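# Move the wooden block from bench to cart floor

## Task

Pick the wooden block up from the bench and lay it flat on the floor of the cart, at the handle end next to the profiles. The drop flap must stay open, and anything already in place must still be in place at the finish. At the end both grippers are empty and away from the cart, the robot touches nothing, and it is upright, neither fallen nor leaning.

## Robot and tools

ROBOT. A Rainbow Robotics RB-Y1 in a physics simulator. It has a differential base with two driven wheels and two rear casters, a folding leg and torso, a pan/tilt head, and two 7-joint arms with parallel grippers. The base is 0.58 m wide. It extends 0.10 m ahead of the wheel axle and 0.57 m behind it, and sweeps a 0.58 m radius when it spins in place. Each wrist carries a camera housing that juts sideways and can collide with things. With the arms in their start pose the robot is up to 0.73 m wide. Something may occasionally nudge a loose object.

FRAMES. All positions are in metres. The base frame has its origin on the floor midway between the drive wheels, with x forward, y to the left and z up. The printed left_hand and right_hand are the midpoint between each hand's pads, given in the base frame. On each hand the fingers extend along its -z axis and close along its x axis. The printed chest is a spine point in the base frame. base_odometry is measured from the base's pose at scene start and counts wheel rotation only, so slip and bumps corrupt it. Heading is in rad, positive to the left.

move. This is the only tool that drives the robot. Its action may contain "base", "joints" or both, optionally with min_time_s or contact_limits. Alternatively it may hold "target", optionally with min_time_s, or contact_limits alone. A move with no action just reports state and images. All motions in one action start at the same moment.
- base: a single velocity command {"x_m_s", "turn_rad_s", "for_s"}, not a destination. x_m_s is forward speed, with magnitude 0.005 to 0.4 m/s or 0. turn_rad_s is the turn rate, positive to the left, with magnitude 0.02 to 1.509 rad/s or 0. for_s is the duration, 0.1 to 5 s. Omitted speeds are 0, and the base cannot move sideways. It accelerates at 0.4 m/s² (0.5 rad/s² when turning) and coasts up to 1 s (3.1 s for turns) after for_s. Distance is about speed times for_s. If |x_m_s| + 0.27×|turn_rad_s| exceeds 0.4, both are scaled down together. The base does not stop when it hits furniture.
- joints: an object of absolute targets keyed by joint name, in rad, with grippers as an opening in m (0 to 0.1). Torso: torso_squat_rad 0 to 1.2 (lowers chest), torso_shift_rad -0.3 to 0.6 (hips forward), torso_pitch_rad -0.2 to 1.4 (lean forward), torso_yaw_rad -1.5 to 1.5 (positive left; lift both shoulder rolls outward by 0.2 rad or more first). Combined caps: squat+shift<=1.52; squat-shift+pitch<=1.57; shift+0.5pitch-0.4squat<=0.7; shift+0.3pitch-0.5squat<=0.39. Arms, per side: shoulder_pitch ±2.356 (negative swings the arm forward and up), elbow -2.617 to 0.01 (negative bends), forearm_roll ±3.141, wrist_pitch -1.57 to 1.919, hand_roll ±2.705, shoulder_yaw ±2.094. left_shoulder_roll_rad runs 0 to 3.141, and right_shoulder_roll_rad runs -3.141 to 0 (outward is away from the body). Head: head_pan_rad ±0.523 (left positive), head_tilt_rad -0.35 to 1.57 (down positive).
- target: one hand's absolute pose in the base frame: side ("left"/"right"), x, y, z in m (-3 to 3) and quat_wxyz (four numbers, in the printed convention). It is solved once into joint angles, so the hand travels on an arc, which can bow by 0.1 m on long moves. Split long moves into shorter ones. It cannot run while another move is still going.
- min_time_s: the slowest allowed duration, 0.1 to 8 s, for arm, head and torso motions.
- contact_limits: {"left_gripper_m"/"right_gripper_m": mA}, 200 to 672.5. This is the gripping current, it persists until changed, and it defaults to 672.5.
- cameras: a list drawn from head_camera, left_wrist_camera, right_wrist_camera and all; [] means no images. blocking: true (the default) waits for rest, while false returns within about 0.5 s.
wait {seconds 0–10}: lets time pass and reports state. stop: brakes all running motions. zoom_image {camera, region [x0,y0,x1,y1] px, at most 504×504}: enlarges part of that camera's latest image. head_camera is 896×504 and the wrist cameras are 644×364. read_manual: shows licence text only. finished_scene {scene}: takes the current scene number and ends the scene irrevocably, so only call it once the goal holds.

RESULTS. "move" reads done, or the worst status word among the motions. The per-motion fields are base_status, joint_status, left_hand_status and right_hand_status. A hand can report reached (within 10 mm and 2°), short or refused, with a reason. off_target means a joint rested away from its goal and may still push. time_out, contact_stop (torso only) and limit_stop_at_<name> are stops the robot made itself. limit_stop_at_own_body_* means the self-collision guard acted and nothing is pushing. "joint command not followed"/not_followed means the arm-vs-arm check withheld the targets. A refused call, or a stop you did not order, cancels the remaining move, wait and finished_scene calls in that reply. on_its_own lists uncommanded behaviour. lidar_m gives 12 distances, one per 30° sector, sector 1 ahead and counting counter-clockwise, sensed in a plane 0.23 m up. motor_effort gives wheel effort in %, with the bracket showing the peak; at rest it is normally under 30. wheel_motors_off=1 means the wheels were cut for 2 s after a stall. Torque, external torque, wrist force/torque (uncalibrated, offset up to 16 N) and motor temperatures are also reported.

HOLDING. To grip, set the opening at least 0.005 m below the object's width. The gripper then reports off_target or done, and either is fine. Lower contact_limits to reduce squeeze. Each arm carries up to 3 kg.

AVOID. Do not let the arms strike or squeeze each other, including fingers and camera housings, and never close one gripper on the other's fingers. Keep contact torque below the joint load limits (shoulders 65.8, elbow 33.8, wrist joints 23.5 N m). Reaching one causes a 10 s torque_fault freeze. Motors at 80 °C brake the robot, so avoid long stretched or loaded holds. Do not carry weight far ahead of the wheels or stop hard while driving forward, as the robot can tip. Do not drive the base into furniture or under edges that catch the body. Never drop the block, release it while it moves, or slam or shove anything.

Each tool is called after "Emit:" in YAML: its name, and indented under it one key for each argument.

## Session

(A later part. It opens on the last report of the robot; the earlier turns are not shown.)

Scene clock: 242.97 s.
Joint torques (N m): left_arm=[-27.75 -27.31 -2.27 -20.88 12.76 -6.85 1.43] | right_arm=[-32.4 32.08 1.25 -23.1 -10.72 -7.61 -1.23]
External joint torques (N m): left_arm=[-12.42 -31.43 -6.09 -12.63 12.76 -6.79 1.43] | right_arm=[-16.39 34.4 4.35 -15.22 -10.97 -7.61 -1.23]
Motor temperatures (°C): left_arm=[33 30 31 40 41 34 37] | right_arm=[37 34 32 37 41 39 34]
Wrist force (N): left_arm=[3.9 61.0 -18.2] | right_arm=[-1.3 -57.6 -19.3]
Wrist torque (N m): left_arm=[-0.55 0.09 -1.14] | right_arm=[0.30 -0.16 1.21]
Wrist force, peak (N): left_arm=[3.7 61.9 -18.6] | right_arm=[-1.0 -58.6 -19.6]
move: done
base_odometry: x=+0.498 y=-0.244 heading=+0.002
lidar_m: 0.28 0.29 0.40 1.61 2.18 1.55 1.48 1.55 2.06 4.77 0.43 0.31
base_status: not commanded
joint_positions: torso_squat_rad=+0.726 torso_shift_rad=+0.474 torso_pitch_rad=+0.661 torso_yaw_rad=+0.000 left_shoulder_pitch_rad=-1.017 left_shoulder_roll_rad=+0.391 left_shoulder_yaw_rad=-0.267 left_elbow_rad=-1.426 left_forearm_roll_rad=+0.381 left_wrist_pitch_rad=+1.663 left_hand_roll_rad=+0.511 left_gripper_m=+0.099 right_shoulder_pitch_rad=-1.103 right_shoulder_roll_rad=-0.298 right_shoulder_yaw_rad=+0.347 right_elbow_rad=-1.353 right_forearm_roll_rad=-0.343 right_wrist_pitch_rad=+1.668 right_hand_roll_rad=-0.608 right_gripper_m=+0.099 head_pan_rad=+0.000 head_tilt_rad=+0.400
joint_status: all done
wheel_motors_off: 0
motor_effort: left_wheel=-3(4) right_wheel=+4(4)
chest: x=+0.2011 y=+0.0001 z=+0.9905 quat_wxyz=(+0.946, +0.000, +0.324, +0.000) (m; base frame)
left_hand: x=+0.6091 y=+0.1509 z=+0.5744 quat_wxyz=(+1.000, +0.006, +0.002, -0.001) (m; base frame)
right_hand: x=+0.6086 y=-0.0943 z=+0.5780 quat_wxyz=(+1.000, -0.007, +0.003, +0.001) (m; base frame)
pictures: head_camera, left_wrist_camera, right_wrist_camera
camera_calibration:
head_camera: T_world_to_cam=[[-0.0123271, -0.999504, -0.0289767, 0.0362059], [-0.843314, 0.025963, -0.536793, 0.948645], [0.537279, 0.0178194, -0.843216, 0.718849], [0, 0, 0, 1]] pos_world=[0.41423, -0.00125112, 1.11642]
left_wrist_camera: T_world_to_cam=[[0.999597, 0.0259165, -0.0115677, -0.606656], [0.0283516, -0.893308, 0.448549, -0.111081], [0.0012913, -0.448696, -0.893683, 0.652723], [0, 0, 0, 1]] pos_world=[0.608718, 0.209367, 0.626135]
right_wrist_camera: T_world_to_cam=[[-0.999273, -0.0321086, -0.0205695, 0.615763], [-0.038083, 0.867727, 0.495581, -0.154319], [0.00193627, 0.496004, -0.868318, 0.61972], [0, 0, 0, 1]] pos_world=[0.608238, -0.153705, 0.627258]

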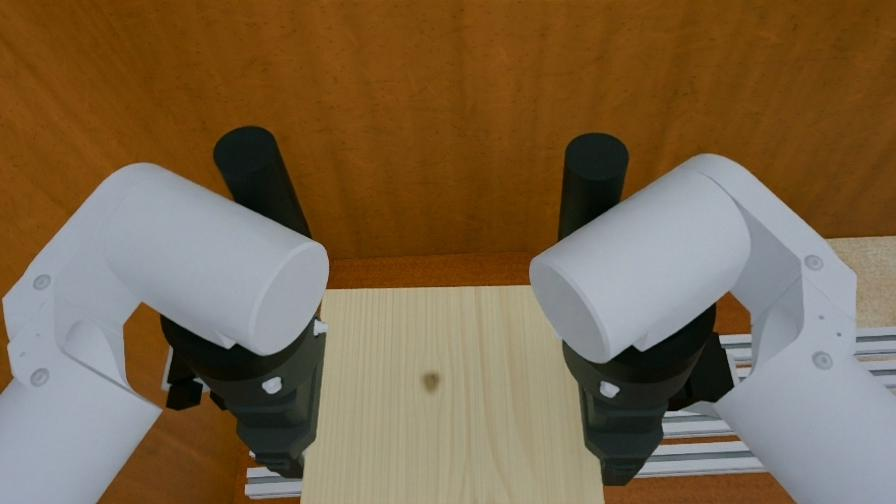

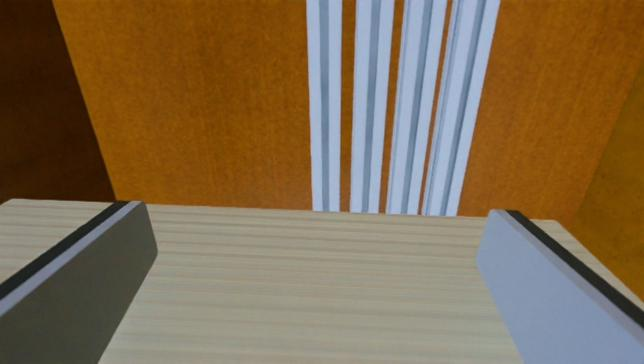

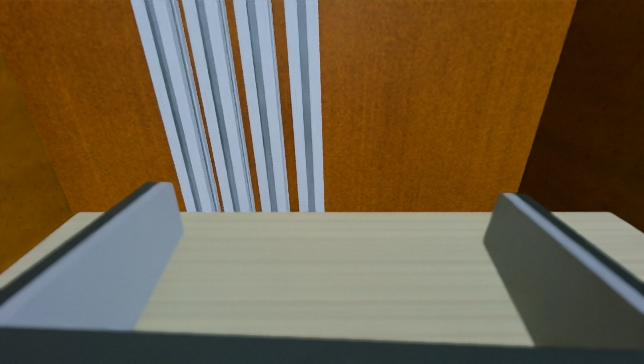

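Emit:
move:
  target: {"side": "left", "x": 0.603, "y": 0.1445, "z": 0.566, "quat_wxyz": [1, 0, 0, -0.0035]}
  cameras: []

Emit:
move:
  target: {"side": "right", "x": 0.597, "y": -0.087, "z": 0.5593, "quat_wxyz": [1, 0, 0, 0.0048]}
  cameras: []

Emit:
move:
  target: {"side": "left", "x": 0.591, "y": 0.1445, "z": 0.546, "quat_wxyz": [1, 0, 0, -0.0035]}

Scene clock: 248.93 s.
Joint torques (N m): left_arm=[-23.44 -29.07 -7.39 -20.31 14.04 -4.45 -1.48] | right_arm=[-36.49 28.93 -1.21 -23.91 -9.07 -9.31 -2.34]
External joint torques (N m): left_arm=[-8.49 -33.04 -11.13 -12.05 14.04 -4.38 -1.47] | right_arm=[-20.5 31.23 1.88 -16.04 -9.32 -9.31 -2.34]
Motor temperatures (°C): left_arm=[33 30 31 40 41 34 37] | right_arm=[37 34 32 37 41 39 34]
Wrist force (N): left_arm=[17.7 58.2 -20.6] | right_arm=[-16.0 -55.3 -18.4]
Wrist torque (N m): left_arm=[-0.46 0.83 1.74] | right_arm=[0.31 -0.94 2.26]
Wrist force, peak (N): left_arm=[25.3 60.0 -21.7] | right_arm=[-24.5 -56.5 -19.2]
move: done
base_odometry: x=+0.498 y=-0.244 heading=+0.002
lidar_m: 0.29 0.30 0.40 1.62 2.18 1.56 1.47 1.54 2.06 4.77 0.43 0.29
base_status: not commanded
joint_positions: torso_squat_rad=+0.726 torso_shift_rad=+0.474 torso_pitch_rad=+0.661 torso_yaw_rad=+0.000 left_shoulder_pitch_rad=-0.994 left_shoulder_roll_rad=+0.387 left_shoulder_yaw_rad=-0.274 left_elbow_rad=-1.426 left_forearm_roll_rad=+0.372 left_wrist_pitch_rad=+1.639 left_hand_roll_rad=+0.514 left_gripper_m=+0.099 right_shoulder_pitch_rad=-1.102 right_shoulder_roll_rad=-0.297 right_shoulder_yaw_rad=+0.348 right_elbow_rad=-1.353 right_forearm_roll_rad=-0.344 right_wrist_pitch_rad=+1.669 right_hand_roll_rad=-0.607 right_gripper_m=+0.099 head_pan_rad=+0.000 head_tilt_rad=+0.400
joint_status: all done
wheel_motors_off: 0
motor_effort: left_wheel=-5(5) right_wheel=+5(7)
chest: x=+0.2011 y=+0.0001 z=+0.9905 quat_wxyz=(+0.946, +0.000, +0.324, +0.000) (m; base frame)
left_hand: x=+0.6032 y=+0.1512 z=+0.5655 quat_wxyz=(+1.000, +0.006, +0.001, +0.000) (m; base frame)
left_hand_status: reached (checked arc, planned for 0.2 s): 7 mm and 0.8 deg off.
right_hand: x=+0.6078 y=-0.0940 z=+0.5775 quat_wxyz=(+1.000, -0.006, +0.004, +0.002) (m; base frame)
pictures: none
No camera images: "cameras" was empty.

Scene clock: 250.17 s.
Joint torques (N m): left_arm=[-14.71 2 3.5 -8.56 0.23 -0.59 -0.28] | right_arm=[-17 0.25 -2.01 -9.08 -0.2 0.04 0.25]
External joint torques (N m): left_arm=[0.28 -1.76 -0.2 -0.26 0.21 -0.51 -0.28] | right_arm=[-1.65 2.01 0.9 -1.16 -0.44 0.06 0.25]
Motor temperatures (°C): left_arm=[33 30 31 40 41 34 37] | right_arm=[37 34 32 37 41 39 34]
Wrist force (N): left_arm=[0.1 1.9 -7.4] | right_arm=[0.5 2.8 -5.6]
Wrist torque (N m): left_arm=[-0.37 0.08 0.10] | right_arm=[-0.28 0.18 -0.10]
Wrist force, peak (N): left_arm=[12.5 61.3 -18.4] | right_arm=[-15.6 -57.4 -15.8]
move: done
base_odometry: x=+0.498 y=-0.244 heading=+0.002
lidar_m: 0.28 0.29 0.41 1.61 2.17 1.56 1.48 1.55 2.07 4.78 0.41 0.30
base_status: not commanded
joint_positions: torso_squat_rad=+0.726 torso_shift_rad=+0.474 torso_pitch_rad=+0.660 torso_yaw_rad=+0.000 left_shoulder_pitch_rad=-0.996 left_shoulder_roll_rad=+0.379 left_shoulder_yaw_rad=-0.277 left_elbow_rad=-1.429 left_forearm_roll_rad=+0.375 left_wrist_pitch_rad=+1.638 left_hand_roll_rad=+0.514 left_gripper_m=+0.099 right_shoulder_pitch_rad=-1.064 right_shoulder_roll_rad=-0.281 right_shoulder_yaw_rad=+0.369 right_elbow_rad=-1.341 right_forearm_roll_rad=-0.327 right_wrist_pitch_rad=+1.609 right_hand_roll_rad=-0.612 right_gripper_m=+0.099 head_pan_rad=+0.000 head_tilt_rad=+0.400
joint_status: all done
wheel_motors_off: 0
motor_effort: left_wheel=-4(16) right_wheel=+5(8)
chest: x=+0.2007 y=+0.0001 z=+0.9907 quat_wxyz=(+0.946, +0.000, +0.324, +0.000) (m; base frame)
left_hand: x=+0.6027 y=+0.1448 z=+0.5669 quat_wxyz=(+1.000, +0.000, +0.000, -0.003) (m; base frame)
right_hand: x=+0.5969 y=-0.0874 z=+0.5597 quat_wxyz=(+1.000, +0.000, +0.000, +0.005) (m; base frame)
right_hand_status: reached (checked arc, planned for 0.2 s): 1 mm and 0.0 deg off.
pictures: none
No camera images: "cameras" was empty.

Scene clock: 250.73 s.
Joint torques (N m): left_arm=[-13.56 2.46 4.13 -8.09 -0.08 -0.32 -0.27] | right_arm=[-16.48 -0.13 -2.3 -8.71 -0.1 -0.02 0.34]
External joint torques (N m): left_arm=[0.73 -0.96 0.62 0.21 -0.1 -0.24 -0.27] | right_arm=[-1.13 1.63 0.61 -0.79 -0.34 0.01 0.34]
Motor temperatures (°C): left_arm=[33 30 31 40 40 34 37] | right_arm=[37 34 32 37 41 39 34]
Wrist force (N): left_arm=[0.3 1.4 -7.4] | right_arm=[0.7 2.4 -5.7]
Wrist torque (N m): left_arm=[-0.31 0.07 0.09] | right_arm=[-0.24 0.18 -0.09]
Wrist force, peak (N): left_arm=[-0.6 1.9 -9.0] | right_arm=[0.2 2.5 -5.9]
move: done
base_odometry: x=+0.498 y=-0.244 heading=+0.002
lidar_m: 0.28 0.29 0.40 1.62 2.19 1.55 1.48 1.55 2.06 4.77 0.43 0.30
base_status: not commanded
joint_positions: torso_squat_rad=+0.726 torso_shift_rad=+0.474 torso_pitch_rad=+0.660 torso_yaw_rad=+0.000 left_shoulder_pitch_rad=-0.958 left_shoulder_roll_rad=+0.368 left_shoulder_yaw_rad=-0.295 left_elbow_rad=-1.406 left_forearm_roll_rad=+0.356 left_wrist_pitch_rad=+1.577 left_hand_roll_rad=+0.513 left_gripper_m=+0.099 right_shoulder_pitch_rad=-1.064 right_shoulder_roll_rad=-0.281 right_shoulder_yaw_rad=+0.369 right_elbow_rad=-1.341 right_forearm_roll_rad=-0.327 right_wrist_pitch_rad=+1.609 right_hand_roll_rad=-0.612 right_gripper_m=+0.099 head_pan_rad=+0.000 head_tilt_rad=+0.400
joint_status: all done
wheel_motors_off: 0
motor_effort: left_wheel=-5(7) right_wheel=+5(6)
chest: x=+0.2007 y=+0.0001 z=+0.9907 quat_wxyz=(+0.946, +0.000, +0.324, +0.000) (m; base frame)
left_hand: x=+0.5910 y=+0.1445 z=+0.5461 quat_wxyz=(+1.000, +0.000, +0.000, -0.003) (m; base frame)
left_hand_status: reached (checked arc, planned for 0.2 s): 0 mm and 0.0 deg off.
right_hand: x=+0.5969 y=-0.0873 z=+0.5598 quat_wxyz=(+1.000, +0.000, +0.000, +0.005) (m; base frame)
pictures: head_camera, left_wrist_camera, right_wrist_camera
camera_calibration:
head_camera: T_world_to_cam=[[-0.0123027, -0.999504, -0.0289845, 0.036207], [-0.842927, 0.0259595, -0.537401, 0.948902], [0.537887, 0.0178203, -0.842829, 0.718684], [0, 0, 0, 1]] pos_world=[0.413729, -0.00125113, 1.11672]
left_wrist_camera: T_world_to_cam=[[0.999762, 0.0200416, -0.00860682, -0.589613], [0.0217556, -0.888042, 0.459248, -0.106318], [0.00156083, -0.459326, -0.888267, 0.623006], [0, 0, 0, 1]] pos_world=[0.590813, 0.203565, 0.597147]
right_wrist_camera: T_world_to_cam=[[-0.99891, -0.0380741, -0.0269913, 0.60683], [-0.0465026, 0.861039, 0.506408, -0.153457], [0.00395956, 0.507112, -0.861871, 0.596532], [0, 0, 0, 1]] pos_world=[0.596671, -0.147271, 0.608225]

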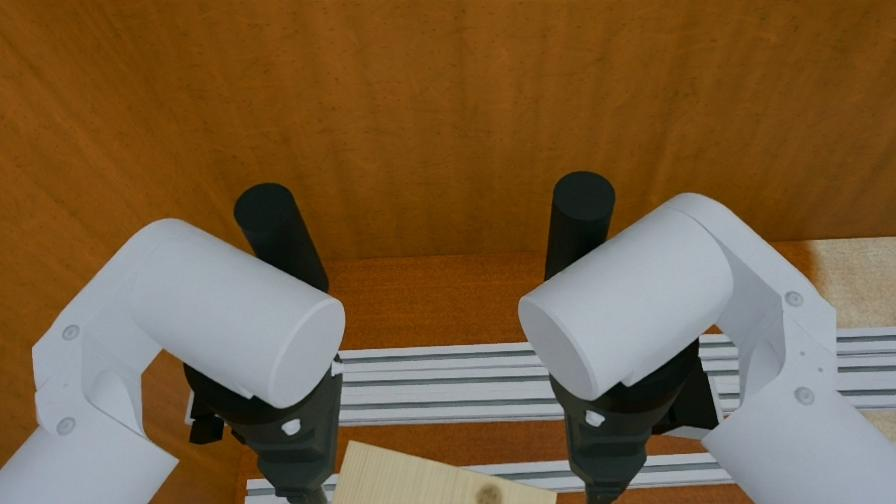

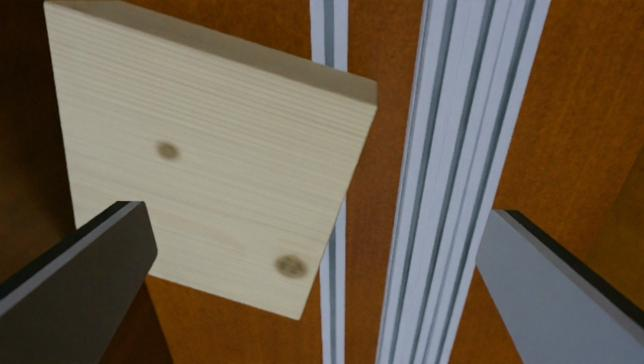

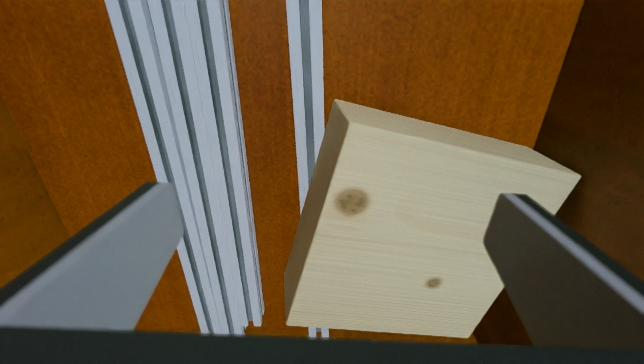

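Emit:
move:
  target: {"side": "left", "x": 0.591, "y": 0.22, "z": 0.62, "quat_wxyz": [1, 0, 0, 0]}
  cameras: []

Emit:
move:
  target: {"side": "right", "x": 0.591, "y": -0.22, "z": 0.62, "quat_wxyz": [1, 0, 0, 0]}
  cameras: []

Emit:
move:
  joints: {"head_tilt_rad": 0.75, "torso_squat_rad": 0.6}

Emit:
wait:
  seconds: 0.2

Emit:
zoom_image:
  camera: "head_camera"
  region: [200, 200, 704, 484]

Scene clock: 256.83 s.
Joint torques (N m): left_arm=[-11.93 5.19 5.47 -7.57 0.04 -0.58 -0.23] | right_arm=[-16.19 -0.98 -2.73 -8.58 0.05 0.06 0.23]
External joint torques (N m): left_arm=[1.23 -1.97 0.53 0.26 0.02 -0.5 -0.23] | right_arm=[-0.84 0.77 0.19 -0.66 -0.19 0.09 0.23]
Motor temperatures (°C): left_arm=[33 29 31 39 39 34 37] | right_arm=[37 33 32 36 40 39 34]
Wrist force (N): left_arm=[1.1 1.7 -7.4] | right_arm=[0.5 2.5 -5.3]
Wrist torque (N m): left_arm=[-0.34 0.25 0.13] | right_arm=[-0.25 0.17 -0.09]
Wrist force, peak (N): left_arm=[-0.3 1.2 -8.7] | right_arm=[0.2 2.3 -6.2]
move: done
base_odometry: x=+0.498 y=-0.244 heading=+0.002
lidar_m: 0.28 0.29 0.39 1.62 2.18 1.55 1.47 1.56 2.07 4.78 0.42 0.29
base_status: not commanded
joint_positions: torso_squat_rad=+0.726 torso_shift_rad=+0.474 torso_pitch_rad=+0.660 torso_yaw_rad=+0.000 left_shoulder_pitch_rad=-0.881 left_shoulder_roll_rad=+0.546 left_shoulder_yaw_rad=-0.131 left_elbow_rad=-1.702 left_forearm_roll_rad=+0.504 left_wrist_pitch_rad=+1.809 left_hand_roll_rad=+0.452 left_gripper_m=+0.099 right_shoulder_pitch_rad=-1.064 right_shoulder_roll_rad=-0.281 right_shoulder_yaw_rad=+0.369 right_elbow_rad=-1.341 right_forearm_roll_rad=-0.327 right_wrist_pitch_rad=+1.609 right_hand_roll_rad=-0.612 right_gripper_m=+0.099 head_pan_rad=+0.000 head_tilt_rad=+0.400
joint_status: all done
wheel_motors_off: 0
motor_effort: left_wheel=-10(45) right_wheel=+10(36)
chest: x=+0.2006 y=+0.0001 z=+0.9907 quat_wxyz=(+0.946, +0.000, +0.324, +0.000) (m; base frame)
left_hand: x=+0.5913 y=+0.2201 z=+0.6199 quat_wxyz=(+1.000, +0.000, +0.000, +0.000) (m; base frame)
left_hand_status: reached (checked arc, planned for 0.6 s): 0 mm and 0.1 deg off.
right_hand: x=+0.5969 y=-0.0871 z=+0.5599 quat_wxyz=(+1.000, +0.000, +0.000, +0.005) (m; base frame)
pictures: none
No camera images: "cameras" was empty.

Scene clock: 257.90 s.
Joint torques (N m): left_arm=[-11.84 5.34 5.28 -7.48 0.01 -0.39 -0.17] | right_arm=[-12.67 -6.88 -4.74 -8.18 0.09 -0.08 -0.07]
External joint torques (N m): left_arm=[1.32 -1.82 0.34 0.35 -0.01 -0.31 -0.17] | right_arm=[0.03 0.78 0.03 -0.82 -0.14 -0.04 -0.07]
Motor temperatures (°C): left_arm=[33 29 31 39 39 34 37] | right_arm=[36 33 32 36 40 38 34]
Wrist force (N): left_arm=[-0.2 2.0 -6.7] | right_arm=[0.8 2.7 -5.3]
Wrist torque (N m): left_arm=[-0.39 0.11 0.08] | right_arm=[-0.28 0.21 -0.08]
Wrist force, peak (N): left_arm=[0.9 1.7 -8.2] | right_arm=[-0.5 3.4 -6.4]
move: done
base_odometry: x=+0.498 y=-0.244 heading=+0.002
lidar_m: 0.28 0.30 0.39 1.62 2.18 1.56 1.47 1.55 2.07 4.79 0.43 0.29
base_status: not commanded
joint_positions: torso_squat_rad=+0.726 torso_shift_rad=+0.474 torso_pitch_rad=+0.660 torso_yaw_rad=+0.000 left_shoulder_pitch_rad=-0.881 left_shoulder_roll_rad=+0.546 left_shoulder_yaw_rad=-0.131 left_elbow_rad=-1.702 left_forearm_roll_rad=+0.504 left_wrist_pitch_rad=+1.809 left_hand_roll_rad=+0.452 left_gripper_m=+0.099 right_shoulder_pitch_rad=-0.881 right_shoulder_roll_rad=-0.556 right_shoulder_yaw_rad=+0.139 right_elbow_rad=-1.704 right_forearm_roll_rad=-0.515 right_wrist_pitch_rad=+1.805 right_hand_roll_rad=-0.462 right_gripper_m=+0.099 head_pan_rad=+0.000 head_tilt_rad=+0.400
joint_status: all done
wheel_motors_off: 0
motor_effort: left_wheel=-10(11) right_wheel=+12(14)
chest: x=+0.2007 y=+0.0001 z=+0.9907 quat_wxyz=(+0.946, +0.000, +0.324, +0.000) (m; base frame)
left_hand: x=+0.5913 y=+0.2200 z=+0.6199 quat_wxyz=(+1.000, +0.000, +0.000, +0.000) (m; base frame)
right_hand: x=+0.5910 y=-0.2202 z=+0.6200 quat_wxyz=(+1.000, +0.000, +0.000, +0.000) (m; base frame)
right_hand_status: reached (checked arc, planned for 0.7 s): 0 mm and 0.0 deg off.
pictures: none
No camera images: "cameras" was empty.

Scene clock: 259.10 s.
Joint torques (N m): left_arm=[-12.09 5.24 5.69 -7.42 0.14 -0.5 -0.2] | right_arm=[-12.54 -6.72 -4.72 -8.01 0.19 -0.06 0.03]
External joint torques (N m): left_arm=[1.07 -1.93 0.75 0.41 0.12 -0.42 -0.2] | right_arm=[0.16 0.93 0.04 -0.64 -0.04 -0.03 0.03]
Motor temperatures (°C): left_arm=[33 29 31 39 39 34 37] | right_arm=[36 33 32 36 39 38 34]
Wrist force (N): left_arm=[0.7 1.7 -7.6] | right_arm=[0.2 2.5 -5.6]
Wrist torque (N m): left_arm=[-0.33 0.18 0.13] | right_arm=[-0.29 0.15 -0.09]
Wrist force, peak (N): left_arm=[0.3 2.0 -8.2] | right_arm=[0.2 3.1 -5.8]
move: done
base_odometry: x=+0.498 y=-0.244 heading=+0.002
lidar_m: 0.28 0.30 0.40 1.63 2.19 1.55 1.47 1.55 2.07 4.79 0.43 0.30
base_status: not commanded
joint_positions: torso_squat_rad=+0.600 torso_shift_rad=+0.474 torso_pitch_rad=+0.660 torso_yaw_rad=+0.000 left_shoulder_pitch_rad=-0.881 left_shoulder_roll_rad=+0.546 left_shoulder_yaw_rad=-0.131 left_elbow_rad=-1.702 left_forearm_roll_rad=+0.504 left_wrist_pitch_rad=+1.809 left_hand_roll_rad=+0.452 left_gripper_m=+0.099 right_shoulder_pitch_rad=-0.881 right_shoulder_roll_rad=-0.556 right_shoulder_yaw_rad=+0.139 right_elbow_rad=-1.704 right_forearm_roll_rad=-0.515 right_wrist_pitch_rad=+1.805 right_hand_roll_rad=-0.462 right_gripper_m=+0.099 head_pan_rad=+0.000 head_tilt_rad=+0.750
joint_status: all done
wheel_motors_off: 0
motor_effort: left_wheel=-11(12) right_wheel=+11(13)
chest: x=+0.2254 y=+0.0001 z=+1.0390 quat_wxyz=(+0.946, +0.000, +0.324, +0.000) (m; base frame)
left_hand: x=+0.6160 y=+0.2201 z=+0.6681 quat_wxyz=(+1.000, +0.000, +0.000, +0.000) (m; base frame)
right_hand: x=+0.6158 y=-0.2202 z=+0.6682 quat_wxyz=(+1.000, +0.000, +0.000, +0.000) (m; base frame)
pictures: head_camera, left_wrist_camera, right_wrist_camera
camera_calibration:
head_camera: T_world_to_cam=[[-0.0215929, -0.999502, -0.023031, 0.034267], [-0.976063, 0.0260619, -0.215921, 0.663926], [0.216414, 0.0178173, -0.976139, 1.02134], [0, 0, 0, 1]] pos_world=[0.427741, -0.00125082, 1.14111]
left_wrist_camera: T_world_to_cam=[[0.999608, 0.0265248, -0.00896781, -0.616135], [0.0276831, -0.888217, 0.458589, -0.0988749], [0.00419858, -0.458657, -0.888603, 0.76449], [0, 0, 0, 1]] pos_world=[0.615421, 0.279159, 0.719146]
right_wrist_camera: T_world_to_cam=[[-0.999241, -0.0288552, -0.0261717, 0.625265], [-0.0381392, 0.861488, 0.506343, -0.098113], [0.00793604, 0.506957, -0.861935, 0.754911], [0, 0, 0, 1]] pos_world=[0.615057, -0.280142, 0.716727]

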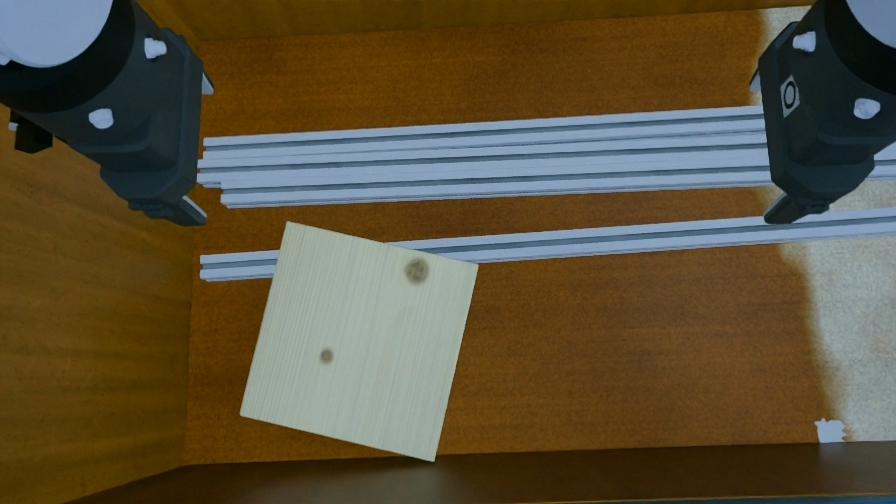

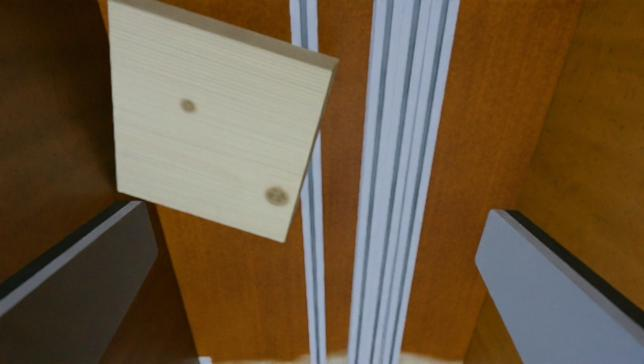

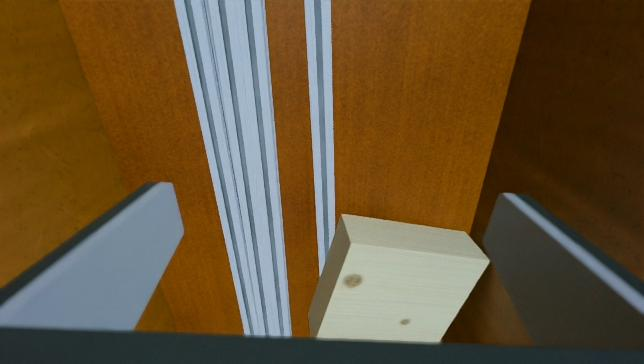

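Scene clock: 259.30 s.
Joint torques (N m): left_arm=[-12.13 5.55 5.49 -7.58 0.09 -0.43 -0.12] | right_arm=[-12.84 -6.73 -4.67 -8.27 0.13 0 -0.22]
External joint torques (N m): left_arm=[1.02 -1.61 0.55 0.25 0.08 -0.34 -0.12] | right_arm=[-0.14 0.93 0.1 -0.9 -0.11 0.03 -0.22]
Motor temperatures (°C): left_arm=[33 29 31 39 39 34 37] | right_arm=[36 33 32 36 39 38 34]
Wrist force (N): left_arm=[0.8 2.1 -7.4] | right_arm=[0.3 3.0 -4.8]
Wrist torque (N m): left_arm=[-0.41 0.16 0.08] | right_arm=[-0.28 0.15 -0.06]
Wrist force, peak (N): left_arm=[0.7 1.8 -8.2] | right_arm=[0.5 2.8 -5.8]
base_odometry: x=+0.498 y=-0.244 heading=+0.002
lidar_m: 0.28 0.30 0.40 1.62 2.18 1.55 1.48 1.55 2.06 4.78 0.43 0.31
base_status: not commanded
joint_positions: torso_squat_rad=+0.600 torso_shift_rad=+0.474 torso_pitch_rad=+0.660 torso_yaw_rad=+0.000 left_shoulder_pitch_rad=-0.881 left_shoulder_roll_rad=+0.546 left_shoulder_yaw_rad=-0.131 left_elbow_rad=-1.702 left_forearm_roll_rad=+0.504 left_wrist_pitch_rad=+1.809 left_hand_roll_rad=+0.452 left_gripper_m=+0.099 right_shoulder_pitch_rad=-0.881 right_shoulder_roll_rad=-0.556 right_shoulder_yaw_rad=+0.139 right_elbow_rad=-1.704 right_forearm_roll_rad=-0.515 right_wrist_pitch_rad=+1.805 right_hand_roll_rad=-0.462 right_gripper_m=+0.099 head_pan_rad=+0.000 head_tilt_rad=+0.750
joint_status: all done
wheel_motors_off: 0
motor_effort: left_wheel=-11(12) right_wheel=+9(13)
chest: x=+0.2254 y=+0.0001 z=+1.0390 quat_wxyz=(+0.946, +0.000, +0.324, +0.000) (m; base frame)
left_hand: x=+0.6160 y=+0.2201 z=+0.6681 quat_wxyz=(+1.000, +0.000, +0.000, +0.000) (m; base frame)
right_hand: x=+0.6158 y=-0.2202 z=+0.6682 quat_wxyz=(+1.000, +0.000, +0.000, +0.000) (m; base frame)
wait: 0.20 s; no rest
pictures: head_camera, left_wrist_camera, right_wrist_camera
camera_calibration:
head_camera: T_world_to_cam=[[-0.0215929, -0.999502, -0.023031, 0.034267], [-0.976063, 0.0260619, -0.215921, 0.663926], [0.216414, 0.0178173, -0.976139, 1.02134], [0, 0, 0, 1]] pos_world=[0.427741, -0.00125082, 1.14111]
left_wrist_camera: T_world_to_cam=[[0.999608, 0.0265248, -0.00896781, -0.616135], [0.0276831, -0.888217, 0.458589, -0.0988749], [0.00419858, -0.458657, -0.888603, 0.76449], [0, 0, 0, 1]] pos_world=[0.615421, 0.279159, 0.719146]
right_wrist_camera: T_world_to_cam=[[-0.999241, -0.0288552, -0.0261717, 0.625265], [-0.0381392, 0.861488, 0.506343, -0.098113], [0.00793604, 0.506957, -0.861935, 0.754911], [0, 0, 0, 1]] pos_world=[0.615057, -0.280142, 0.716727]

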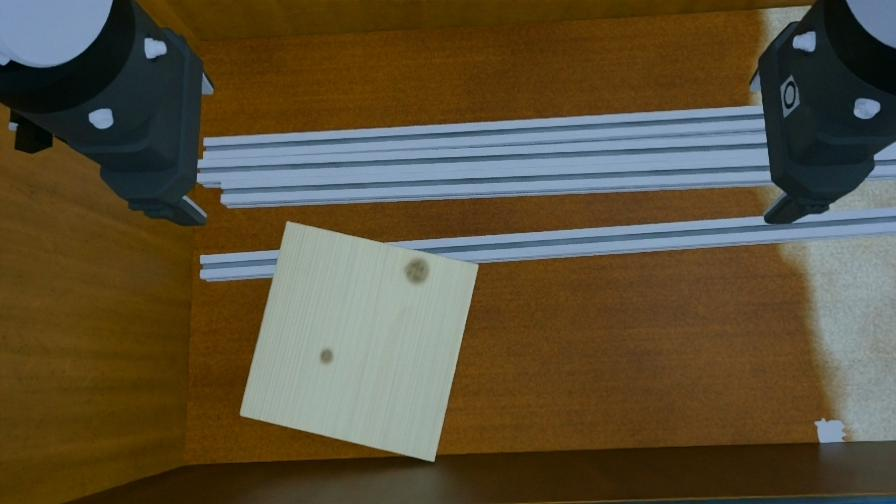

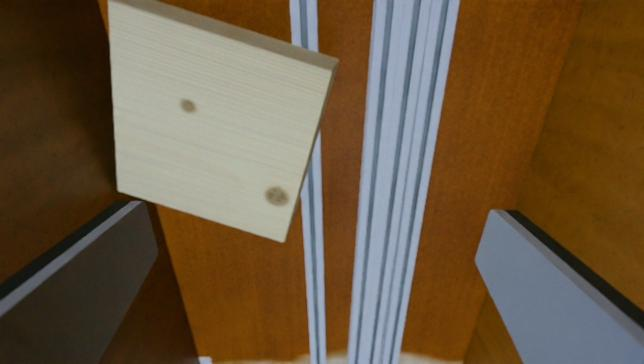

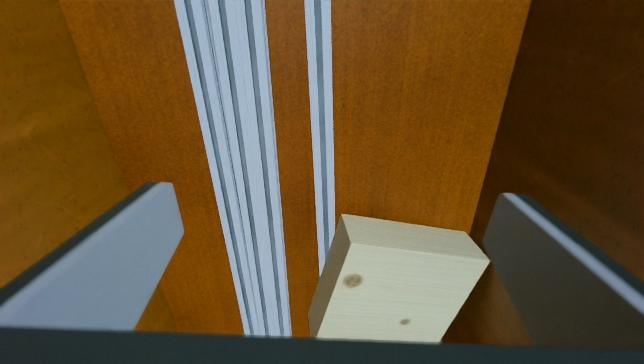

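Scaled by 1.000.

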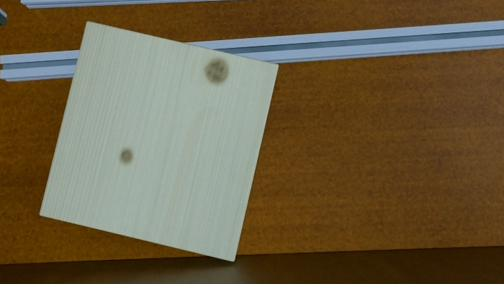

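Emit:
move:
  target: {"side": "left", "x": 0.62, "y": 0.16, "z": 0.69, "quat_wxyz": [1, 0, 0, 0]}
  cameras: []

Emit:
move:
  base: {"x_m_s": 0.06, "for_s": 0.65}
  joints: {"left_gripper_m": 0.0}
  cameras: []

Emit:
move:
  joints: {"torso_squat_rad": 0.8, "torso_pitch_rad": 0.8, "head_tilt_rad": 0.55}
  cameras: []

Emit:
move:
  target: {"side": "left", "x": 0.63, "y": 0.15, "z": 0.46, "quat_wxyz": [1, 0, 0, 0]}

Emit:
wait:
  seconds: 0.2

Scene clock: 270.40 s.
Joint torques (N m): left_arm=[-12.5 3.94 5.38 -7.39 -0.24 -0.17 -0.04] | right_arm=[-12.76 -6.96 -4.09 -8.18 0.14 0.01 -0.27]
External joint torques (N m): left_arm=[2.12 -0.82 1.01 0.54 -0.26 -0.09 -0.04] | right_arm=[-0.06 0.7 0.68 -0.81 -0.09 0.04 -0.27]
Motor temperatures (°C): left_arm=[32 29 31 38 38 33 37] | right_arm=[36 32 32 34 38 38 34]
Wrist force (N): left_arm=[1.0 1.9 -7.3] | right_arm=[-0.1 2.7 -5.5]
Wrist torque (N m): left_arm=[-0.39 0.24 0.09] | right_arm=[-0.32 0.13 -0.08]
Wrist force, peak (N): left_arm=[0.7 3.1 -9.0] | right_arm=[0.5 3.1 -5.9]
move: done
base_odometry: x=+0.498 y=-0.244 heading=+0.002
lidar_m: 0.28 0.30 0.40 1.62 2.18 1.56 1.47 1.54 2.07 4.78 0.43 0.31
base_status: not commanded
joint_positions: torso_squat_rad=+0.600 torso_shift_rad=+0.474 torso_pitch_rad=+0.660 torso_yaw_rad=+0.000 left_shoulder_pitch_rad=-0.988 left_shoulder_roll_rad=+0.453 left_shoulder_yaw_rad=-0.214 left_elbow_rad=-1.718 left_forearm_roll_rad=+0.456 left_wrist_pitch_rad=+1.903 left_hand_roll_rad=+0.570 left_gripper_m=+0.099 right_shoulder_pitch_rad=-0.881 right_shoulder_roll_rad=-0.556 right_shoulder_yaw_rad=+0.139 right_elbow_rad=-1.704 right_forearm_roll_rad=-0.515 right_wrist_pitch_rad=+1.805 right_hand_roll_rad=-0.462 right_gripper_m=+0.099 head_pan_rad=+0.000 head_tilt_rad=+0.750
joint_status: all done
wheel_motors_off: 0
motor_effort: left_wheel=-11(13) right_wheel=+10(12)
chest: x=+0.2254 y=+0.0001 z=+1.0390 quat_wxyz=(+0.946, +0.000, +0.324, +0.000) (m; base frame)
left_hand: x=+0.6201 y=+0.1599 z=+0.6902 quat_wxyz=(+1.000, +0.000, +0.000, +0.000) (m; base frame)
left_hand_status: reached (checked arc, planned for 0.4 s): 0 mm and 0.1 deg off.
right_hand: x=+0.6158 y=-0.2201 z=+0.6682 quat_wxyz=(+1.000, +0.000, +0.000, +0.000) (m; base frame)
pictures: none
No camera images: "cameras" was empty.

Scene clock: 272.10 s.
Joint torques (N m): left_arm=[-13.33 3.75 5.25 -7.29 -0.16 -0.14 -0.13] | right_arm=[-12.95 -6.73 -4.84 -7.89 0.13 0.07 -0.02]
External joint torques (N m): left_arm=[1.28 -1.01 0.89 0.64 -0.18 -0.06 -0.13] | right_arm=[-0.25 0.92 -0.07 -0.52 -0.11 0.1 -0.02]
Motor temperatures (°C): left_arm=[32 29 31 38 37 33 37] | right_arm=[36 32 32 34 38 38 34]
Wrist force (N): left_arm=[0.8 2.7 -7.4] | right_arm=[0.5 3.0 -5.7]
Wrist torque (N m): left_arm=[-0.47 0.17 0.07] | right_arm=[-0.32 0.17 -0.09]
Wrist force, peak (N): left_arm=[0.5 2.0 -8.3] | right_arm=[0.7 3.4 -5.6]
move: done
base_odometry: x=+0.538 y=-0.244 heading=+0.001
lidar_m: 0.24 0.25 0.35 1.58 2.24 1.58 1.52 1.59 2.13 4.63 0.38 0.26
base_status: done (sent for 0.67 of 0.67 s)
joint_positions: torso_squat_rad=+0.600 torso_shift_rad=+0.474 torso_pitch_rad=+0.660 torso_yaw_rad=+0.000 left_shoulder_pitch_rad=-0.988 left_shoulder_roll_rad=+0.453 left_shoulder_yaw_rad=-0.214 left_elbow_rad=-1.718 left_forearm_roll_rad=+0.456 left_wrist_pitch_rad=+1.903 left_hand_roll_rad=+0.570 left_gripper_m=+0.000 right_shoulder_pitch_rad=-0.881 right_shoulder_roll_rad=-0.556 right_shoulder_yaw_rad=+0.139 right_elbow_rad=-1.704 right_forearm_roll_rad=-0.515 right_wrist_pitch_rad=+1.805 right_hand_roll_rad=-0.462 right_gripper_m=+0.099 head_pan_rad=+0.000 head_tilt_rad=+0.750
joint_status: all done
wheel_motors_off: 0
motor_effort: left_wheel=-9(22) right_wheel=+8(32)
chest: x=+0.2254 y=+0.0001 z=+1.0390 quat_wxyz=(+0.946, +0.000, +0.324, +0.000) (m; base frame)
left_hand: x=+0.6201 y=+0.1599 z=+0.6902 quat_wxyz=(+1.000, +0.000, +0.000, +0.000) (m; base frame)
right_hand: x=+0.6158 y=-0.2201 z=+0.6683 quat_wxyz=(+1.000, +0.000, +0.000, +0.000) (m; base frame)
pictures: none
No camera images: "cameras" was empty.

Scene clock: 273.57 s.
Joint torques (N m): left_arm=[-11.72 3.2 4.49 -7.74 -0.01 0.08 -0.12] | right_arm=[-10.26 -6.31 -4.01 -7.77 0 0.24 -0.06]
External joint torques (N m): left_arm=[0.63 -0.89 0.78 0.33 -0.17 -0.08 -0.13] | right_arm=[-0.03 0.76 0.25 -0.4 -0.12 0.03 -0.05]
Motor temperatures (°C): left_arm=[32 29 31 38 37 33 37] | right_arm=[36 32 32 34 38 38 34]
Wrist force (N): left_arm=[1.7 1.3 -7.5] | right_arm=[1.6 2.6 -5.0]
Wrist torque (N m): left_arm=[-0.31 0.24 0.08] | right_arm=[-0.26 0.24 -0.07]
Wrist force, peak (N): left_arm=[1.9 1.4 -8.4] | right_arm=[1.0 3.0 -6.2]
move: done
base_odometry: x=+0.538 y=-0.244 heading=+0.001
lidar_m: 0.24 0.26 0.35 1.59 2.24 1.60 1.52 1.59 2.13 4.62 0.38 0.26
base_status: not commanded
joint_positions: torso_squat_rad=+0.800 torso_shift_rad=+0.474 torso_pitch_rad=+0.800 torso_yaw_rad=+0.000 left_shoulder_pitch_rad=-0.988 left_shoulder_roll_rad=+0.453 left_shoulder_yaw_rad=-0.214 left_elbow_rad=-1.718 left_forearm_roll_rad=+0.456 left_wrist_pitch_rad=+1.903 left_hand_roll_rad=+0.570 left_gripper_m=+0.000 right_shoulder_pitch_rad=-0.881 right_shoulder_roll_rad=-0.556 right_shoulder_yaw_rad=+0.139 right_elbow_rad=-1.704 right_forearm_roll_rad=-0.515 right_wrist_pitch_rad=+1.805 right_hand_roll_rad=-0.462 right_gripper_m=+0.099 head_pan_rad=+0.000 head_tilt_rad=+0.550
joint_status: all done
wheel_motors_off: 0
motor_effort: left_wheel=-8(10) right_wheel=+7(11)
chest: x=+0.2166 y=+0.0001 z=+0.9300 quat_wxyz=(+0.921, +0.000, +0.389, +0.000) (m; base frame)
left_hand: x=+0.5586 y=+0.1599 z=+0.5295 quat_wxyz=(+0.998, +0.000, +0.070, +0.000) (m; base frame)
right_hand: x=+0.5514 y=-0.2201 z=+0.5084 quat_wxyz=(+0.998, +0.000, +0.070, +0.000) (m; base frame)
pictures: none
No camera images: "cameras" was empty.

Scene clock: 274.90 s.
Joint torques (N m): left_arm=[-14 2.93 2.99 -7.43 -0.11 0 -0.13] | right_arm=[-10.51 -6.2 -3.81 -7.92 0.02 0.31 -0.01]
External joint torques (N m): left_arm=[1.14 -1.16 -0.22 0.77 -0.12 0.08 -0.13] | right_arm=[-0.28 0.87 0.45 -0.55 -0.11 0.1 0]
Motor temperatures (°C): left_arm=[32 29 31 38 37 33 37] | right_arm=[36 32 32 34 38 38 34]
Wrist force (N): left_arm=[0.4 1.5 -6.9] | right_arm=[1.4 2.8 -5.1]
Wrist torque (N m): left_arm=[-0.30 0.13 0.09] | right_arm=[-0.29 0.20 -0.07]
Wrist force, peak (N): left_arm=[0.9 2.0 -8.6] | right_arm=[1.4 3.1 -5.6]
move: done
base_odometry: x=+0.538 y=-0.244 heading=+0.001
lidar_m: 0.24 0.26 0.34 1.59 2.24 1.59 1.51 1.59 2.12 4.62 0.38 0.26
base_status: not commanded
joint_positions: torso_squat_rad=+0.800 torso_shift_rad=+0.474 torso_pitch_rad=+0.800 torso_yaw_rad=+0.000 left_shoulder_pitch_rad=-1.139 left_shoulder_roll_rad=+0.388 left_shoulder_yaw_rad=-0.244 left_elbow_rad=-1.253 left_forearm_roll_rad=+0.345 left_wrist_pitch_rad=+1.492 left_hand_roll_rad=+0.462 left_gripper_m=+0.000 right_shoulder_pitch_rad=-0.881 right_shoulder_roll_rad=-0.556 right_shoulder_yaw_rad=+0.139 right_elbow_rad=-1.704 right_forearm_roll_rad=-0.515 right_wrist_pitch_rad=+1.805 right_hand_roll_rad=-0.462 right_gripper_m=+0.099 head_pan_rad=+0.000 head_tilt_rad=+0.550
joint_status: all done
wheel_motors_off: 0
motor_effort: left_wheel=-9(10) right_wheel=+9(11)
chest: x=+0.2166 y=+0.0001 z=+0.9300 quat_wxyz=(+0.921, +0.000, +0.389, +0.000) (m; base frame)
left_hand: x=+0.6301 y=+0.1500 z=+0.4603 quat_wxyz=(+1.000, +0.000, +0.000, +0.000) (m; base frame)
left_hand_status: reached (checked arc, planned for 0.8 s): 0 mm and 0.1 deg off.
right_hand: x=+0.5514 y=-0.2201 z=+0.5084 quat_wxyz=(+0.998, +0.000, +0.070, +0.000) (m; base frame)
pictures: head_camera, left_wrist_camera, right_wrist_camera
camera_calibration:
head_camera: T_world_to_cam=[[-0.0201754, -0.999502, -0.0242826, 0.0322766], [-0.961372, 0.0260628, -0.274017, 0.701297], [0.274513, 0.0178162, -0.961418, 0.855041], [0, 0, 0, 1]] pos_world=[0.440139, -0.00125081, 1.015]
left_wrist_camera: T_world_to_cam=[[0.999602, 0.0270802, -0.0079328, -0.630777], [0.0276971, -0.887791, 0.459412, -0.0667517], [0.00539831, -0.459449, -0.888188, 0.546825], [0, 0, 0, 1]] pos_world=[0.629422, 0.209058, 0.511346]
right_wrist_camera: T_world_to_cam=[[-0.993113, -0.02894, 0.113527, 0.48227], [0.0328344, 0.861425, 0.506823, -0.0591246], [-0.112462, 0.50706, -0.854542, 0.680255], [0, 0, 0, 1]] pos_world=[0.557393, -0.280042, 0.556522]

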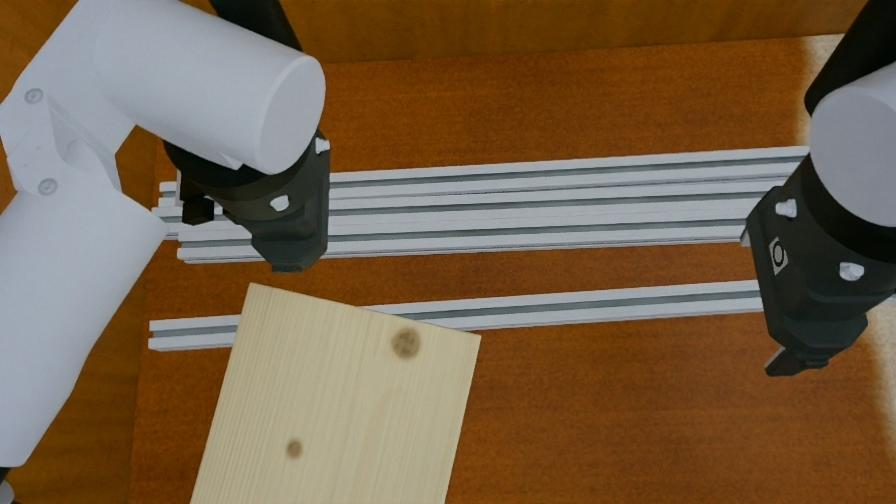

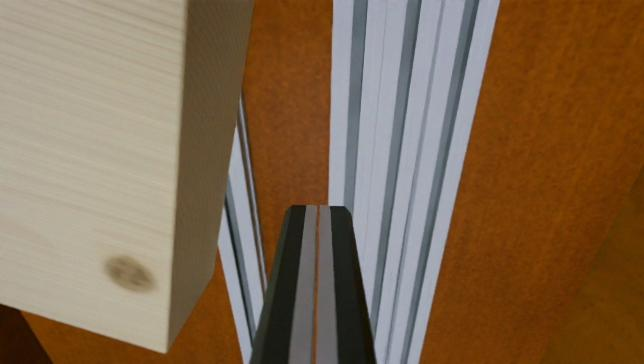

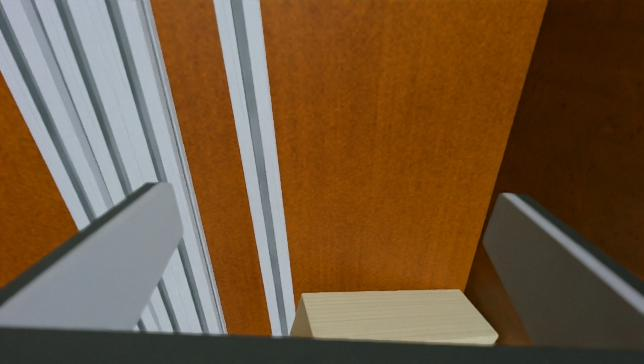

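Scene clock: 275.10 s.
Joint torques (N m): left_arm=[-14.01 3.15 3.23 -7.34 0.03 0.01 -0.13] | right_arm=[-10.53 -6.19 -4.14 -7.85 0.09 0.39 -0.02]
External joint torques (N m): left_arm=[1.13 -0.94 0.02 0.87 0.01 0.09 -0.13] | right_arm=[-0.3 0.88 0.12 -0.48 -0.04 0.18 -0.02]
Motor temperatures (°C): left_arm=[32 29 31 38 37 33 37] | right_arm=[36 32 32 34 38 38 34]
Wrist force (N): left_arm=[0.5 1.8 -7.6] | right_arm=[1.5 2.7 -5.3]
Wrist torque (N m): left_arm=[-0.34 0.16 0.07] | right_arm=[-0.25 0.24 -0.04]
Wrist force, peak (N): left_arm=[0.5 1.4 -7.9] | right_arm=[1.6 2.5 -5.9]
base_odometry: x=+0.538 y=-0.244 heading=+0.001
lidar_m: 0.24 0.26 0.34 1.57 2.23 1.60 1.52 1.57 2.13 4.62 0.38 0.26
base_status: not commanded
joint_positions: torso_squat_rad=+0.800 torso_shift_rad=+0.474 torso_pitch_rad=+0.800 torso_yaw_rad=+0.000 left_shoulder_pitch_rad=-1.139 left_shoulder_roll_rad=+0.388 left_shoulder_yaw_rad=-0.244 left_elbow_rad=-1.253 left_forearm_roll_rad=+0.345 left_wrist_pitch_rad=+1.492 left_hand_roll_rad=+0.462 left_gripper_m=+0.000 right_shoulder_pitch_rad=-0.881 right_shoulder_roll_rad=-0.556 right_shoulder_yaw_rad=+0.139 right_elbow_rad=-1.704 right_forearm_roll_rad=-0.515 right_wrist_pitch_rad=+1.805 right_hand_roll_rad=-0.462 right_gripper_m=+0.099 head_pan_rad=+0.000 head_tilt_rad=+0.550
joint_status: all done
wheel_motors_off: 0
motor_effort: left_wheel=-9(10) right_wheel=+8(11)
chest: x=+0.2166 y=+0.0001 z=+0.9300 quat_wxyz=(+0.921, +0.000, +0.389, +0.000) (m; base frame)
left_hand: x=+0.6301 y=+0.1500 z=+0.4603 quat_wxyz=(+1.000, +0.000, +0.000, +0.000) (m; base frame)
left_hand_status: reached (checked arc, planned for 0.8 s): 0 mm and 0.1 deg off.
right_hand: x=+0.5514 y=-0.2201 z=+0.5084 quat_wxyz=(+0.998, +0.000, +0.070, +0.000) (m; base frame)
wait: 0.20 s; no rest
pictures: head_camera, left_wrist_camera, right_wrist_camera
camera_calibration:
head_camera: T_world_to_cam=[[-0.0201754, -0.999502, -0.0242826, 0.0322766], [-0.961372, 0.0260628, -0.274017, 0.701297], [0.274513, 0.0178162, -0.961418, 0.855041], [0, 0, 0, 1]] pos_world=[0.440139, -0.00125081, 1.015]
left_wrist_camera: T_world_to_cam=[[0.999602, 0.0270802, -0.0079328, -0.630777], [0.0276971, -0.887791, 0.459412, -0.0667517], [0.00539831, -0.459449, -0.888188, 0.546825], [0, 0, 0, 1]] pos_world=[0.629422, 0.209058, 0.511346]
right_wrist_camera: T_world_to_cam=[[-0.993113, -0.02894, 0.113527, 0.48227], [0.0328344, 0.861425, 0.506823, -0.0591246], [-0.112462, 0.50706, -0.854542, 0.680255], [0, 0, 0, 1]] pos_world=[0.557393, -0.280042, 0.556522]

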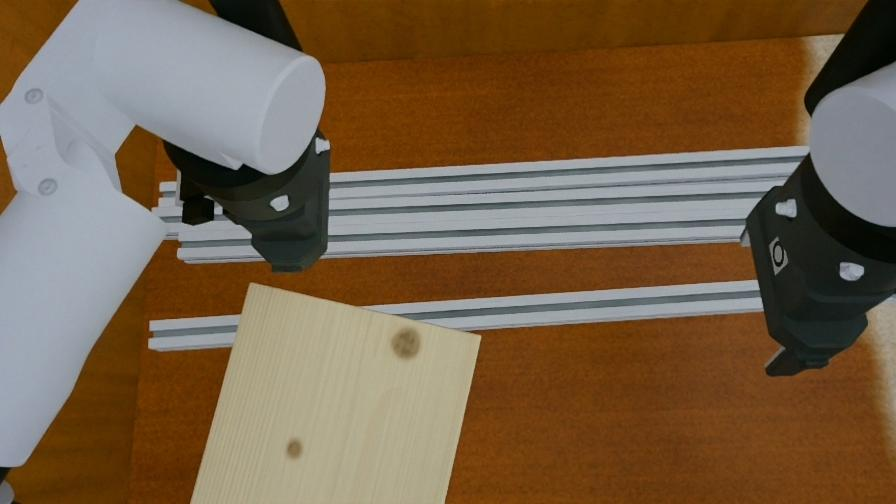

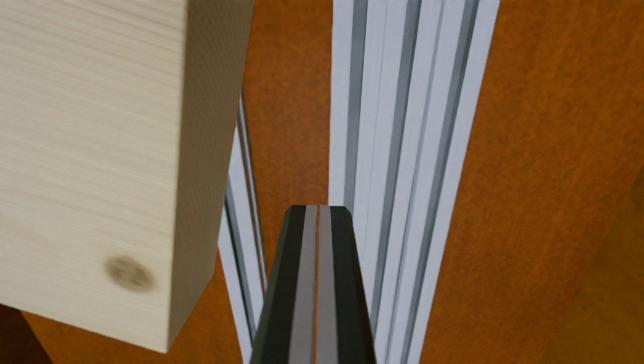

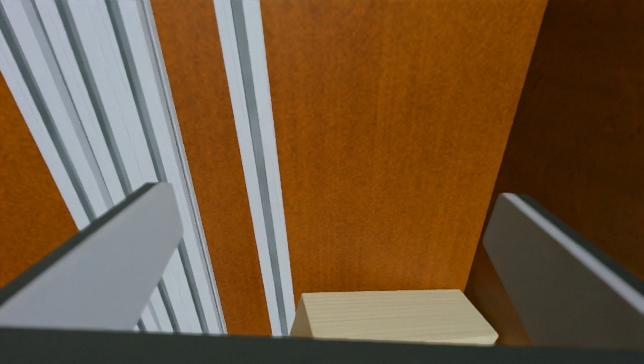

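Emit:
move:
  target: {"side": "left", "x": 0.63, "y": 0.16, "z": 0.345, "quat_wxyz": [1, 0, 0, 0]}
  cameras: []

Emit:
move:
  target: {"side": "left", "x": 0.60, "y": 0.16, "z": 0.345, "quat_wxyz": [1, 0, 0, 0]}
  min_time_s: 1

Scene clock: 279.90 s.
Joint torques (N m): left_arm=[-2.63 -3.05 2.33 -0.51 0.98 -3.14 0.3] | right_arm=[-10.36 -6.36 -4.19 -7.93 0.09 0.27 -0.16]
External joint torques (N m): left_arm=[14 -6.97 1.68 4.93 0.98 -2.9 0.3] | right_arm=[-0.08 0.71 0.07 -0.56 -0.03 0.07 -0.15]
Motor temperatures (°C): left_arm=[32 29 31 38 37 33 37] | right_arm=[35 32 32 34 37 37 34]
Wrist force (N): left_arm=[1.4 5.0 44.3] | right_arm=[1.3 3.0 -5.4]
Wrist torque (N m): left_arm=[0.68 2.68 0.03] | right_arm=[-0.32 0.18 -0.07]
Wrist force, peak (N): left_arm=[1.3 -0.1 60.7] | right_arm=[1.6 3.6 -5.9]
move: short
base_odometry: x=+0.538 y=-0.244 heading=+0.001
lidar_m: 0.24 0.26 0.34 1.58 2.25 1.60 1.51 1.58 2.11 4.62 0.37 0.25
base_status: not commanded
joint_positions: torso_squat_rad=+0.800 torso_shift_rad=+0.473 torso_pitch_rad=+0.798 torso_yaw_rad=+0.000 left_shoulder_pitch_rad=-1.410 left_shoulder_roll_rad=+0.248 left_shoulder_yaw_rad=-0.201 left_elbow_rad=-0.268 left_forearm_roll_rad=+0.347 left_wrist_pitch_rad=+0.760 left_hand_roll_rad=+0.247 left_gripper_m=+0.000 right_shoulder_pitch_rad=-0.881 right_shoulder_roll_rad=-0.556 right_shoulder_yaw_rad=+0.139 right_elbow_rad=-1.704 right_forearm_roll_rad=-0.515 right_wrist_pitch_rad=+1.805 right_hand_roll_rad=-0.462 right_gripper_m=+0.099 head_pan_rad=+0.000 head_tilt_rad=+0.550
joint_status: all done
wheel_motors_off: 0
motor_effort: left_wheel=-7(15) right_wheel=+7(15)
chest: x=+0.2157 y=-0.0001 z=+0.9306 quat_wxyz=(+0.921, +0.000, +0.388, +0.000) (m; base frame)
left_hand: x=+0.6323 y=+0.1603 z=+0.3489 quat_wxyz=(+0.999, -0.005, -0.037, +0.000) (m; base frame)
left_hand_status: short (checked arc, as near as the solve gets, planned for 1.3 s): 5 mm and 4.3 deg off. The place is met; only the turn is off.
right_hand: x=+0.5514 y=-0.2200 z=+0.5097 quat_wxyz=(+0.998, +0.000, +0.069, +0.000) (m; base frame)
pictures: none
No camera images: "cameras" was empty.

Scene clock: 281.23 s.
Joint torques (N m): left_arm=[7.44 -1.11 -1.01 5.91 0.67 1.3 0.45] | right_arm=[-10.13 -6.45 -4.31 -7.81 0.02 0.33 -0.04]
External joint torques (N m): left_arm=[22.74 -4.56 -2.19 11.97 0.65 1.39 0.45] | right_arm=[0.15 0.62 -0.04 -0.44 -0.1 0.13 -0.03]
Motor temperatures (°C): left_arm=[32 29 31 38 37 33 37] | right_arm=[35 32 32 34 37 37 34]
Wrist force (N): left_arm=[16.6 -5.3 37.3] | right_arm=[1.0 3.0 -5.6]
Wrist torque (N m): left_arm=[1.15 2.19 -0.15] | right_arm=[-0.35 0.19 -0.06]
Wrist force, peak (N): left_arm=[15.8 -6.3 78.4] | right_arm=[1.3 2.8 -5.7]
move: done
base_odometry: x=+0.538 y=-0.244 heading=+0.001
lidar_m: 0.24 0.25 0.34 1.58 2.24 1.60 1.53 1.58 2.11 4.60 0.37 0.26
base_status: not commanded
joint_positions: torso_squat_rad=+0.800 torso_shift_rad=+0.473 torso_pitch_rad=+0.798 torso_yaw_rad=+0.000 left_shoulder_pitch_rad=-1.282 left_shoulder_roll_rad=+0.261 left_shoulder_yaw_rad=-0.224 left_elbow_rad=-0.516 left_forearm_roll_rad=+0.320 left_wrist_pitch_rad=+0.947 left_hand_roll_rad=+0.309 left_gripper_m=+0.000 right_shoulder_pitch_rad=-0.881 right_shoulder_roll_rad=-0.556 right_shoulder_yaw_rad=+0.139 right_elbow_rad=-1.704 right_forearm_roll_rad=-0.515 right_wrist_pitch_rad=+1.805 right_hand_roll_rad=-0.462 right_gripper_m=+0.099 head_pan_rad=+0.000 head_tilt_rad=+0.550
joint_status: all done
wheel_motors_off: 0
motor_effort: left_wheel=-15(16) right_wheel=+8(10)
chest: x=+0.2158 y=-0.0001 z=+0.9305 quat_wxyz=(+0.921, +0.000, +0.389, +0.000) (m; base frame)
left_hand: x=+0.6043 y=+0.1583 z=+0.3475 quat_wxyz=(+1.000, +0.000, +0.003, -0.001) (m; base frame)
left_hand_status: reached (checked arc, planned for 1.0 s): 5 mm and 0.3 deg off.
right_hand: x=+0.5514 y=-0.2201 z=+0.5095 quat_wxyz=(+0.998, +0.000, +0.069, +0.000) (m; base frame)
pictures: head_camera, left_wrist_camera, right_wrist_camera
camera_calibration:
head_camera: T_world_to_cam=[[-0.020141, -0.999493, -0.0246399, 0.0324281], [-0.960825, 0.0261639, -0.27592, 0.702303], [0.276424, 0.0181173, -0.960865, 0.854873], [0, 0, 0, 1]] pos_world=[0.439136, -0.00145127, 1.016]
left_wrist_camera: T_world_to_cam=[[0.999587, 0.0249507, -0.0142861, -0.603597], [0.0287255, -0.887644, 0.459634, -0.00755764], [-0.00121279, -0.459854, -0.887994, 0.45451], [0, 0, 0, 1]] pos_world=[0.604116, 0.21736, 0.398453]
right_wrist_camera: T_world_to_cam=[[-0.993333, -0.0289108, 0.111597, 0.483258], [0.0319149, 0.861241, 0.507193, -0.0593359], [-0.110775, 0.507373, -0.854577, 0.680394], [0, 0, 0, 1]] pos_world=[0.5573, -0.28014, 0.557614]

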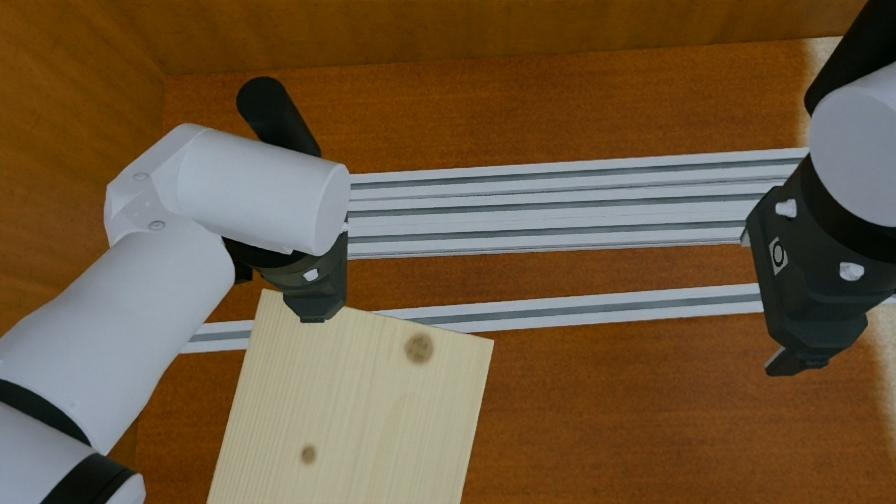

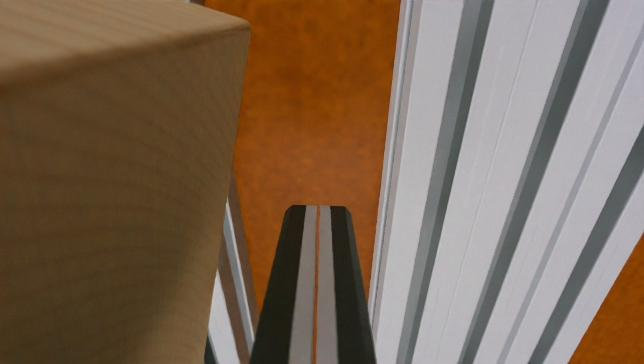

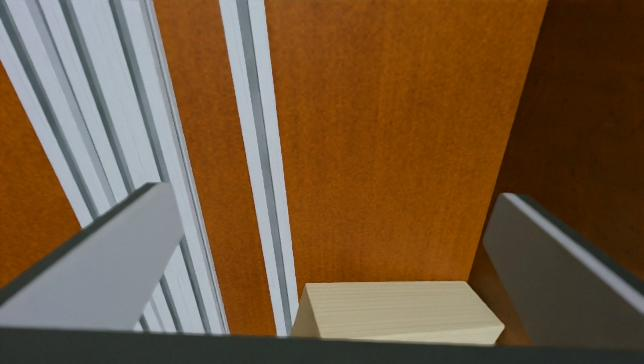

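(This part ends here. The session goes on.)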